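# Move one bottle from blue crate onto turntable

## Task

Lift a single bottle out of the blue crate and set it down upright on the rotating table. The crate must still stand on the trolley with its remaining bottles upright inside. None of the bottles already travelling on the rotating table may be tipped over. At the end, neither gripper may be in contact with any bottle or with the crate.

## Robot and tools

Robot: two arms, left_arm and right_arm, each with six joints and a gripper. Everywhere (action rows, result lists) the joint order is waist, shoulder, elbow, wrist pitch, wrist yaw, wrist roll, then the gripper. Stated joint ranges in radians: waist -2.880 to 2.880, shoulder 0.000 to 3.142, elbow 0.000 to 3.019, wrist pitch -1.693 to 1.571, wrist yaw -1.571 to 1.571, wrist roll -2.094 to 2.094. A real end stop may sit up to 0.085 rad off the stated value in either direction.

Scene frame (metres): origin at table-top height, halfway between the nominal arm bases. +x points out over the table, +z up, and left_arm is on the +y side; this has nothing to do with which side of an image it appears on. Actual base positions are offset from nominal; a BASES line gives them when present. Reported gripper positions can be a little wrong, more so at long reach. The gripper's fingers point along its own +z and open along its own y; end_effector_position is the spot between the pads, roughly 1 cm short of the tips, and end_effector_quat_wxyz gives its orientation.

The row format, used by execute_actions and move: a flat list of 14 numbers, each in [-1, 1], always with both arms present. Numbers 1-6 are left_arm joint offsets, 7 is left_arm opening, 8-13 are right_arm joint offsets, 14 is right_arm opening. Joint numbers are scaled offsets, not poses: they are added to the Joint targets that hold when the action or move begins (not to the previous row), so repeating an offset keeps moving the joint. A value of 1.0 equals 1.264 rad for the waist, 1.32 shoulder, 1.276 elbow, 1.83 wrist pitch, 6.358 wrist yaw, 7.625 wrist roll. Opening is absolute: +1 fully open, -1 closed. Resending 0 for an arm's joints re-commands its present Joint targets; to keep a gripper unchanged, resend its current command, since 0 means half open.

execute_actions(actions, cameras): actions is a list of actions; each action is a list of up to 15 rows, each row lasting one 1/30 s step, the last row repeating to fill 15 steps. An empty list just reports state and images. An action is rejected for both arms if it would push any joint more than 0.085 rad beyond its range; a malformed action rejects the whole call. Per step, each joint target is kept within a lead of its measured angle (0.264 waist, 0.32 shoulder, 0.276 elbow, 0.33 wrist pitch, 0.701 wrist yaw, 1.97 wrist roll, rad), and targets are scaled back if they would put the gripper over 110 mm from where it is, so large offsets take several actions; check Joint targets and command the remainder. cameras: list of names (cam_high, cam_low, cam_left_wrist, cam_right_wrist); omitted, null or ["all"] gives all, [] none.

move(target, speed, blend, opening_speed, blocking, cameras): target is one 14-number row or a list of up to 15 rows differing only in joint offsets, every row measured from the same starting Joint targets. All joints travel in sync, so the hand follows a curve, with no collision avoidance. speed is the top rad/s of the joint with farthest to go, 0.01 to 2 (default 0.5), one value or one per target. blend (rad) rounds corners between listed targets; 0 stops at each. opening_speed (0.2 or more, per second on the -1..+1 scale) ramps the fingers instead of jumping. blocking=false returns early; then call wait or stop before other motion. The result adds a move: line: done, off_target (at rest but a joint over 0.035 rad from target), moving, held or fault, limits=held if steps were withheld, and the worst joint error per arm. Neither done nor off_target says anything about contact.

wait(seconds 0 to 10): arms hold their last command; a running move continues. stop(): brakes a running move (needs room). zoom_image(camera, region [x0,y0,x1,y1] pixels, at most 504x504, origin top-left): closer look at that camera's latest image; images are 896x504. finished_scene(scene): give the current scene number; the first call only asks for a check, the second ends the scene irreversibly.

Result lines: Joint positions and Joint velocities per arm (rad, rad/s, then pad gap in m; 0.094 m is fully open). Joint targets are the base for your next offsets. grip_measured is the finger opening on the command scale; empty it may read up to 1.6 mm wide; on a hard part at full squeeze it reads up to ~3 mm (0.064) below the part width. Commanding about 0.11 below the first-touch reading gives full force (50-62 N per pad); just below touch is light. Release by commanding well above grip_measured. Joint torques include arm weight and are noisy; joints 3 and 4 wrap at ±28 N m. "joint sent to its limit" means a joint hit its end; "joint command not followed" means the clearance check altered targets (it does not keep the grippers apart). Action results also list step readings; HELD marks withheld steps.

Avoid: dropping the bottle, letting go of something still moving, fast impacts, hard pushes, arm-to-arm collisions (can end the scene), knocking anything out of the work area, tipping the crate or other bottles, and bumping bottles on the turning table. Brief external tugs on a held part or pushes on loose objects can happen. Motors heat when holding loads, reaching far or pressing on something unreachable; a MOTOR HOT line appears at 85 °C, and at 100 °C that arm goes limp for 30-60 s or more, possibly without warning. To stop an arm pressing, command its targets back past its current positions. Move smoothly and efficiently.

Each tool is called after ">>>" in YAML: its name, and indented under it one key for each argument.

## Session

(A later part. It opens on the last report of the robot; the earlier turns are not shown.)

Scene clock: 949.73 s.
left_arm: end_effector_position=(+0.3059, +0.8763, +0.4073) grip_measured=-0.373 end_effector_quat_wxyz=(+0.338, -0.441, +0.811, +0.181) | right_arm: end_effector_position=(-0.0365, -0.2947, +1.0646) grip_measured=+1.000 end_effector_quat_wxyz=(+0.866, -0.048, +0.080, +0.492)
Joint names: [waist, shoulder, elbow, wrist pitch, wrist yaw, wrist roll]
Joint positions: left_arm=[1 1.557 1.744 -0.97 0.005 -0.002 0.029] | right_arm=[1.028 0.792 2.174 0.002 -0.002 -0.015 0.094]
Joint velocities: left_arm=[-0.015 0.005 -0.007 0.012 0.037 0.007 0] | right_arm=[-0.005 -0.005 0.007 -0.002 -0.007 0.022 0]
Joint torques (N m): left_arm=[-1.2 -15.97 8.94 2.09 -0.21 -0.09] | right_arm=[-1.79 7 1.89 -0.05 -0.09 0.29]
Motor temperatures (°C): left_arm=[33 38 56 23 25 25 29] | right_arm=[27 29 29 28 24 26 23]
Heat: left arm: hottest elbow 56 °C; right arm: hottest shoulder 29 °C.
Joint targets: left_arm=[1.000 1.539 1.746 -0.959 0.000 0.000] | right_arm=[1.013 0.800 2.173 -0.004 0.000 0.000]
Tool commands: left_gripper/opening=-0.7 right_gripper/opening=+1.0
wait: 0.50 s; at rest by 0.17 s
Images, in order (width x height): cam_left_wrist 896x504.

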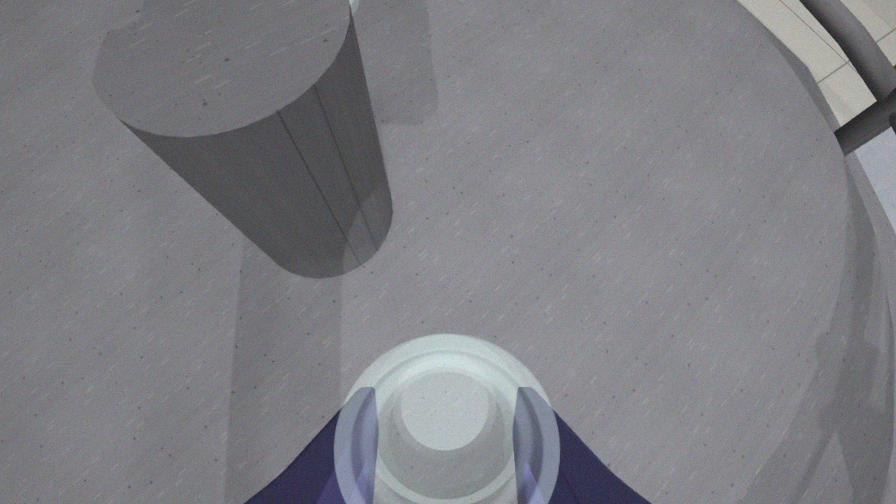

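>>> execute_actions:
  actions:
    - [[-0.0005,0,0,0,0,0,1.0,0,0,0,0,0,0,1.0],[-0.0015,0,0,0,0,0,1.0,0,0,0,0,0,0,1.0],[-0.003,0,0,0,0,0,1.0,0,0,0,0,0,0,1.0],[-0.0049,0,0,0,0,0,1.0,0,0,0,0,0,0,1.0],[-0.0068,0,0.0007,0,0,0,1.0,0,0,0,0,0,0,1.0],[-0.0087,0,0.0027,0,0,0,1.0,0,0,0,0,0,0,1.0],[-0.0106,0,0.006,0,0,0,1.0,0,0,0,0,0,0,1.0],[-0.0125,-0.0004,0.0104,-0.0006,0,0,1.0,0,0,0,0,0,0,1.0],[-0.0144,-0.0017,0.0158,-0.0022,0,0,1.0,0,0,0,0,0,0,1.0],[-0.0163,-0.0037,0.022,-0.005,0,0,1.0,0,0,0,0,0,0,1.0],[-0.0182,-0.0065,0.0287,-0.0087,0,0,1.0,0,0,0,0,0,0,1.0],[-0.0201,-0.0099,0.0357,-0.0133,0,0,1.0,0,0,0,0,0,0,1.0],[-0.022,-0.0138,0.0426,-0.0186,0,0,1.0,0,0,0,0,0,0,1.0],[-0.0239,-0.0182,0.0493,-0.0244,0,0,1.0,0,0,0,0,0,0,1.0],[-0.0258,-0.0228,0.0555,-0.0307,0,0,1.0,0,0,0,0,0,0,1.0]]
    - [[-0.0019,-0.0049,0.0054,-0.0065,0,0,1.0,0,0,0,0,0,0,1.0],[-0.0038,-0.0097,0.0098,-0.0129,0,0,1.0,0,0,0,0,0,0,1.0],[-0.0057,-0.0143,0.0131,-0.0192,0,0,1.0,0,0,0,0,0,0,1.0],[-0.0076,-0.0187,0.0151,-0.025,0,0,1.0,0,0,0,0,0,0,1.0],[-0.0095,-0.0226,0.0158,-0.0303,0,0,1.0,0,0,0,0,0,0,1.0],[-0.0114,-0.026,0.0158,-0.0349,0,0,1.0,0,0,0,0,0,0,1.0],[-0.0133,-0.0288,0.0158,-0.0386,0,0,1.0,0,0,0,0,0,0,1.0],[-0.0152,-0.0308,0.0158,-0.0414,0,0,1.0,0,0,0,0,0,0,1.0],[-0.0171,-0.0321,0.0158,-0.043,0,0,1.0,0,0,0,0,0,0,1.0],[-0.019,-0.0325,0.0158,-0.0436,0,0,1.0,0,0,0,0,0,0,1.0],[-0.0205,-0.0325,0.0158,-0.0436,0,0,1.0,0,0,0,0,0,0,1.0],[-0.0216,-0.0325,0.0158,-0.0436,0,0,1.0,0,0,0,0,0,0,1.0],[-0.0222,-0.0325,0.0158,-0.0436,0,0,1.0,0,0,0,0,0,0,1.0],[-0.0225,-0.0325,0.0158,-0.0436,0,0,1.0,0,0,0,0,0,0,1.0],[-0.0225,-0.0325,0.0158,-0.0436,0,0,1.0,0,0,0,0,0,0,1.0]]
  cameras: ["cam_left_wrist", "cam_low"]

Scene clock: 980.83 s.
left_arm: end_effector_position=(+0.3073, +0.8198, +0.4666) grip_measured=+0.998 end_effector_quat_wxyz=(+0.351, -0.418, +0.819, +0.177) | right_arm: end_effector_position=(-0.0365, -0.2947, +1.0646) grip_measured=+1.000 end_effector_quat_wxyz=(+0.866, -0.048, +0.080, +0.492)
Joint names: [waist, shoulder, elbow, wrist pitch, wrist yaw, wrist roll]
Joint positions: left_arm=[0.945 1.464 1.79 -1.09 0.003 -0.002 0.094] | right_arm=[1.028 0.792 2.174 0.002 -0.002 -0.015 0.094]
Joint velocities: left_arm=[-0.005 -0.005 -0.022 0.012 -0.081 0.022 0] | right_arm=[-0.015 -0.015 -0.007 -0.002 0.007 -0.022 0]
Joint torques (N m): left_arm=[-2.37 -13.27 11.82 1.32 -0.16 -0.1] | right_arm=[-1.85 7 1.89 -0.06 -0.1 0.29]
Motor temperatures (°C): left_arm=[33 38 56 23 25 25 29] | right_arm=[26 29 29 28 24 26 23]
Heat: left arm: hottest elbow 56 °C; right arm: hottest shoulder 29 °C.
Joint targets: left_arm=[0.939 1.466 1.837 -1.095 0.000 0.000] | right_arm=[1.013 0.800 2.173 -0.004 0.000 0.000]
Step readings (joint positions of left_arm | right_arm):
0: [1.000 1.557 1.744 -0.970 0.005 -0.002] | [1.028 0.792 2.174 0.002 -0.002 -0.015]
1: [1.000 1.557 1.744 -0.970 0.005 -0.002] | [1.028 0.792 2.174 0.002 -0.002 -0.015]
2: [1.000 1.557 1.744 -0.970 0.004 -0.002] | [1.028 0.792 2.174 0.002 -0.002 -0.015]
4: [1.000 1.557 1.743 -0.970 0.004 -0.002] | [1.028 0.792 2.174 0.002 -0.002 -0.015]
8: [1.000 1.557 1.742 -0.970 0.004 -0.002] | [1.028 0.792 2.174 0.002 -0.002 -0.015]
15: [0.989 1.553 1.742 -0.976 0.003 -0.002] | [1.028 0.792 2.174 0.002 -0.002 -0.015]
16: [0.986 1.551 1.742 -0.982 0.003 -0.002] | [1.028 0.792 2.174 0.002 -0.002 -0.015]
17: [0.983 1.548 1.742 -0.990 0.003 -0.002] | [1.028 0.792 2.174 0.002 -0.002 -0.015]
19: [0.976 1.540 1.747 -1.009 0.003 -0.002] | [1.028 0.792 2.174 0.002 -0.002 -0.015]
23: [0.966 1.519 1.765 -1.049 0.003 -0.002] | [1.028 0.792 2.174 0.002 -0.002 -0.015]
30: [0.949 1.470 1.786 -1.084 0.003 -0.002] | [1.028 0.792 2.174 0.002 -0.002 -0.015]
Images, in order (width x height): cam_low 896x504, cam_left_wrist 896x504.

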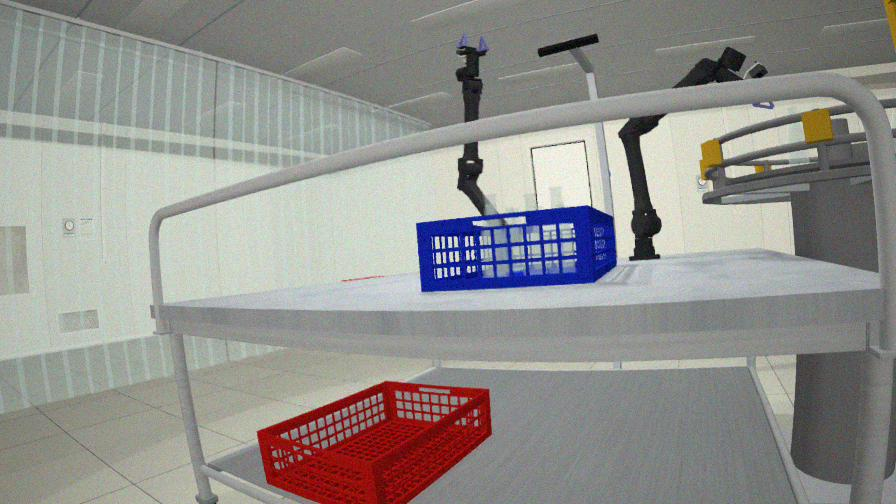

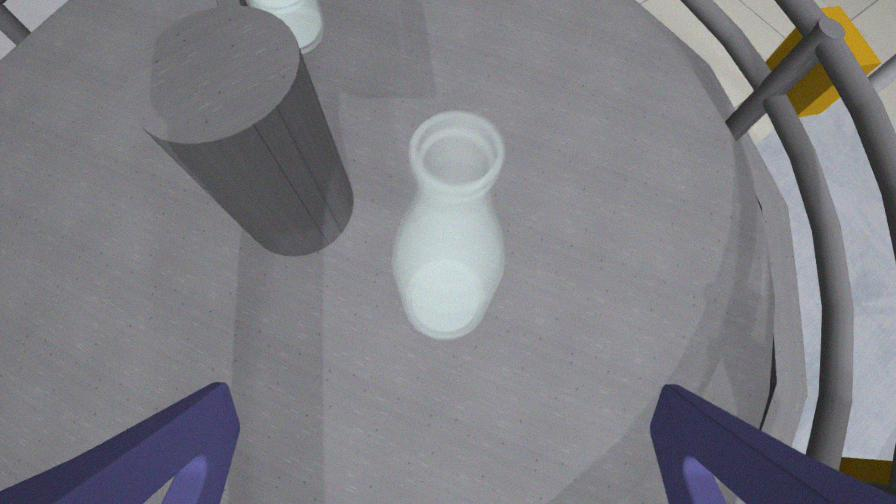

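>>> move:
  target: [0, -0.0197, 0.3237, -0.2705, 0, 0, 1.0, 0, 0, 0, 0, 0, 0, 1.0]
  speed: 0.4
  cameras: ["cam_left_wrist", "cam_low", "cam_high"]

Scene clock: 987.73 s.
left_arm: end_effector_position=(+0.2457, +0.7350, +0.6005) grip_measured=+0.998 end_effector_quat_wxyz=(+0.329, -0.422, +0.828, +0.165) | right_arm: end_effector_position=(-0.0365, -0.2947, +1.0646) grip_measured=+1.000 end_effector_quat_wxyz=(+0.866, -0.048, +0.080, +0.492)
Joint names: [waist, shoulder, elbow, wrist pitch, wrist yaw, wrist roll]
Joint positions: left_arm=[0.945 1.442 2.209 -1.585 0.003 -0.002 0.094] | right_arm=[1.028 0.792 2.174 0.002 -0.002 -0.015 0.094]
Joint velocities: left_arm=[0.005 -0.005 -0.012 -0.007 -0.022 -0.037 -0.001] | right_arm=[-0.015 -0.005 -0.012 -0.002 -0.007 -0.007 0]
Joint torques (N m): left_arm=[-2.55 -10.4 9.72 1.31 -0.14 -0.08] | right_arm=[-1.79 7.06 1.89 -0.05 -0.09 0.29]
Motor temperatures (°C): left_arm=[33 37 56 23 25 25 28] | right_arm=[26 29 29 28 24 26 23]
Heat: left arm: hottest elbow 56 °C; right arm: hottest shoulder 29 °C.
Joint targets: left_arm=[0.939 1.440 2.250 -1.590 0.000 0.000] | right_arm=[1.013 0.800 2.173 -0.004 0.000 0.000]
move: off_target (left_arm); left_arm: the elbow is farthest, 0.041 rad from its target
Images, in order (width x height): cam_high 896x504, cam_low 896x504, cam_left_wrist 896x504.

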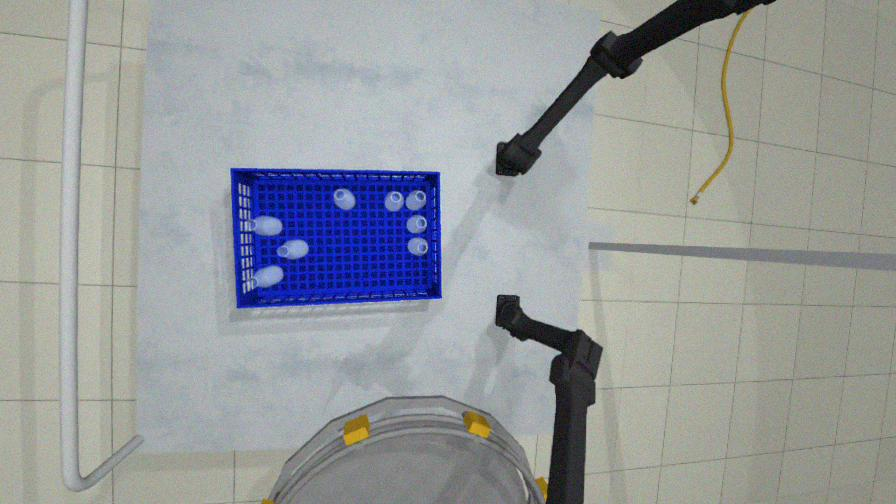

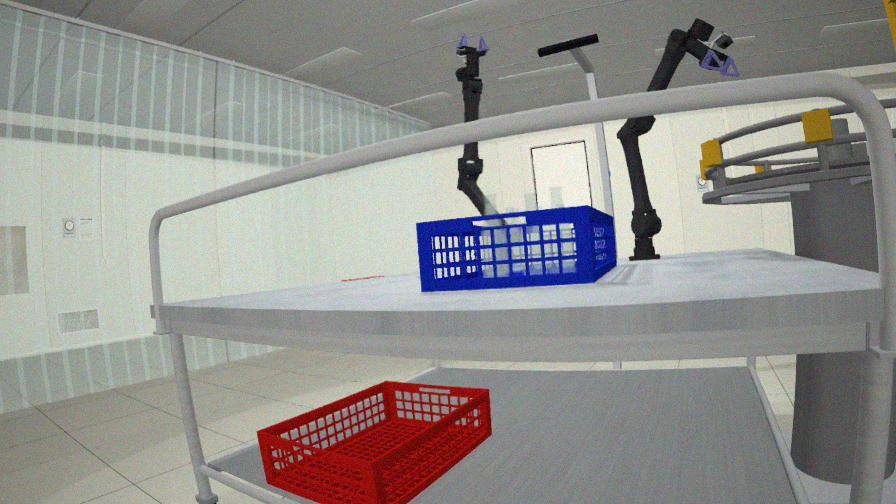

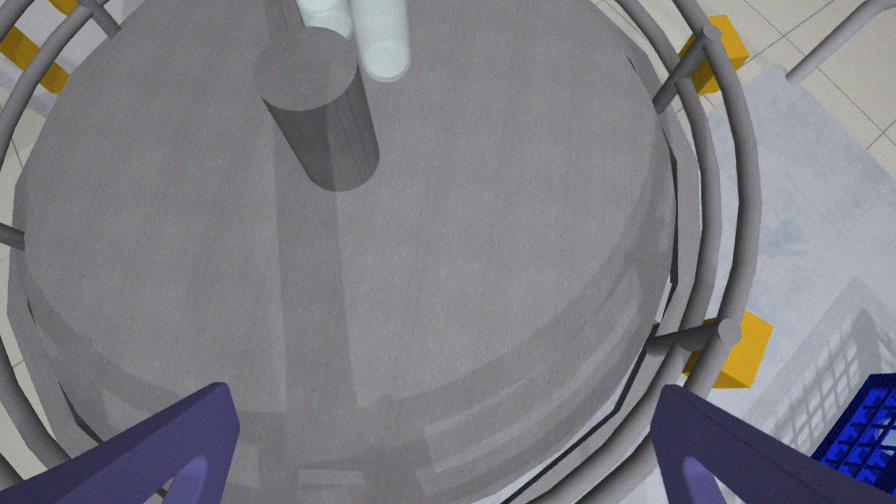

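>>> move:
  target: [0.1187, 0, 0, 0.2186, 0, 0, 1.0, 0, 0, 0, 0, 0, 0, 1.0]
  speed: 0.6
  cameras: ["cam_left_wrist"]

Scene clock: 992.17 s.
left_arm: end_effector_position=(+0.2144, +0.8186, +0.6751) grip_measured=+0.998 end_effector_quat_wxyz=(+0.460, -0.435, +0.724, +0.274) | right_arm: end_effector_position=(-0.0365, -0.2947, +1.0646) grip_measured=+1.000 end_effector_quat_wxyz=(+0.866, -0.048, +0.080, +0.492)
Joint names: [waist, shoulder, elbow, wrist pitch, wrist yaw, wrist roll]
Joint positions: left_arm=[1.084 1.442 2.209 -1.207 0.003 -0.002 0.094] | right_arm=[1.028 0.792 2.174 0.002 -0.002 -0.015 0.094]
Joint velocities: left_arm=[0.015 -0.005 0.012 -0.022 0.007 0.051 0] | right_arm=[0.005 0.005 -0.007 -0.002 -0.081 -0.022 0]
Joint torques (N m): left_arm=[-1.61 -10.75 9.98 2.54 -0.15 -0.13] | right_arm=[-1.9 7 1.88 -0.05 -0.1 0.29]
Motor temperatures (°C): left_arm=[33 37 56 23 25 25 28] | right_arm=[26 28 29 28 24 26 23]
Heat: left arm: hottest elbow 56 °C; right arm: hottest elbow 29 °C.
Joint targets: left_arm=[1.089 1.440 2.250 -1.190 0.000 0.000] | right_arm=[1.013 0.800 2.173 -0.004 0.000 0.000]
move: off_target (left_arm); left_arm: the elbow is farthest, 0.041 rad from its target
Images, in order (width x height): cam_left_wrist 896x504.

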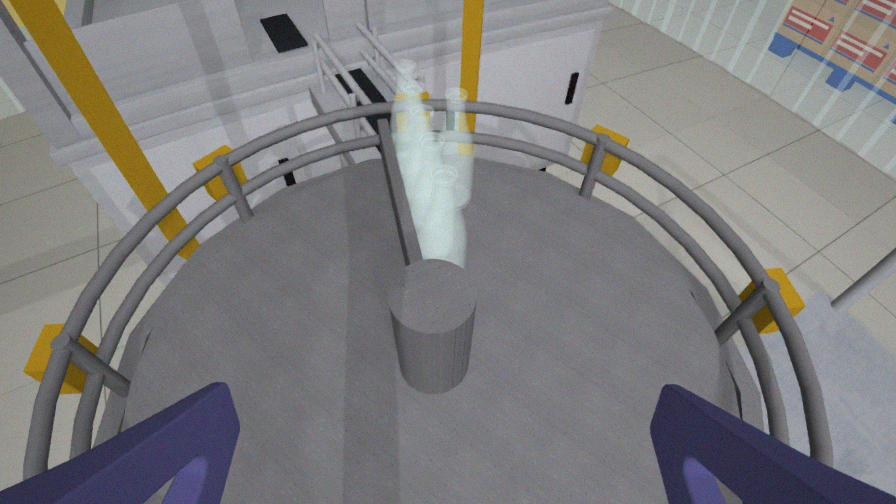

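>>> zoom_image:
  camera: "cam_left_wrist"
  region: [330, 40, 550, 290]

Scaled by 2.016 from the camera's 896x504 image, which has a finer 1280x720 frame.

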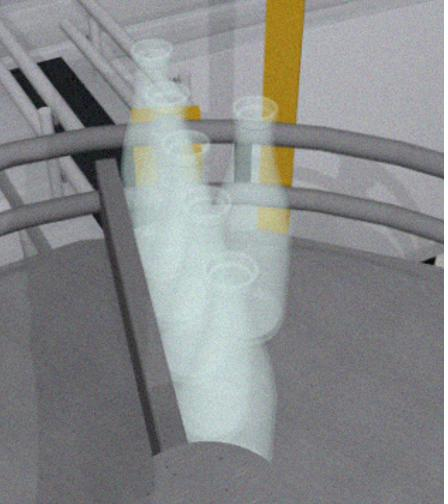

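>>> wait:
  seconds: 1.5
  cameras: ["cam_left_wrist", "cam_high"]

>>> zoom_image:
  camera: "cam_left_wrist"
  region: [330, 40, 550, 290]

>>> finished_scene:
  scene: 1

Scene clock: 1002.43 s.
left_arm: end_effector_position=(+0.2144, +0.8186, +0.6751) grip_measured=+0.998 end_effector_quat_wxyz=(+0.460, -0.434, +0.724, +0.274) | right_arm: end_effector_position=(-0.0365, -0.2947, +1.0646) grip_measured=+1.000 end_effector_quat_wxyz=(+0.866, -0.048, +0.080, +0.492)
Joint names: [waist, shoulder, elbow, wrist pitch, wrist yaw, wrist roll]
Joint positions: left_arm=[1.084 1.442 2.209 -1.207 0.003 -0.002 0.094] | right_arm=[1.028 0.792 2.174 0.002 -0.002 -0.015 0.094]
Joint velocities: left_arm=[0.005 -0.005 -0.002 0.012 0.007 -0.051 -0.001] | right_arm=[0.024 0.005 0.032 0.012 -0.007 0.022 0]
Joint torques (N m): left_arm=[-1.49 -10.81 9.96 2.58 -0.16 -0.14] | right_arm=[-1.85 7.06 1.91 -0.05 -0.1 0.29]
Motor temperatures (°C): left_arm=[33 36 56 23 25 25 27] | right_arm=[26 28 29 28 24 26 23]
Heat: left arm: hottest elbow 56 °C; right arm: hottest elbow 29 °C.
Joint targets: left_arm=[1.089 1.440 2.250 -1.190 0.000 0.000] | right_arm=[1.013 0.800 2.173 -0.004 0.000 0.000]
Tool commands: left_gripper/opening=+1.0 right_gripper/opening=+1.0
wait: 1.50 s; at rest from the start
Images, in order (width x height): cam_high 896x504, cam_left_wrist 896x504.

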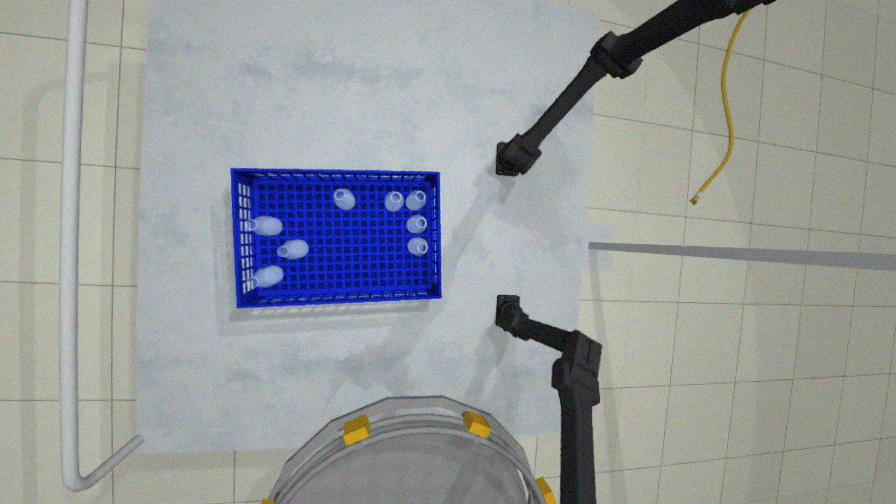

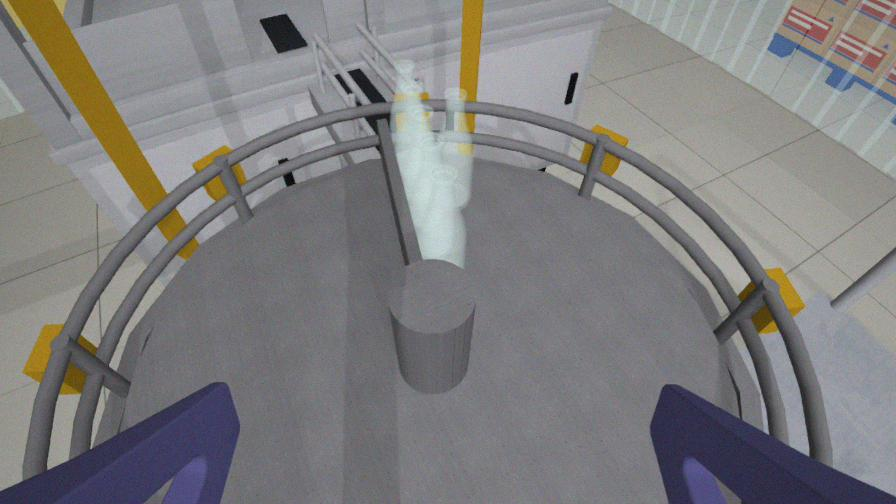

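Scaled by 2.016 from the camera's 896x504 image, which has a finer 1280x720 frame.

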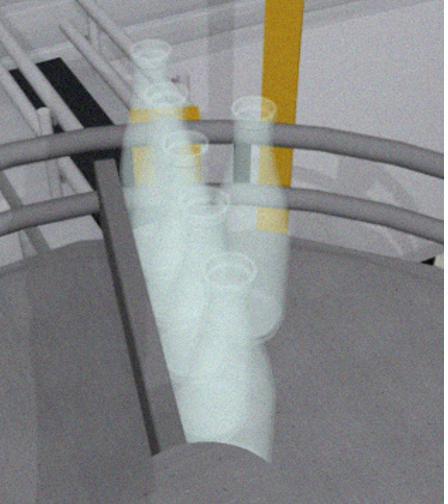

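This call ended nothing. Check each condition of the task against the scene as it is now, look again where you are not sure, and mend what is not met. Then call finished_scene again.

>>> finished_scene:
  scene: 1

The scene is finished: the task was done.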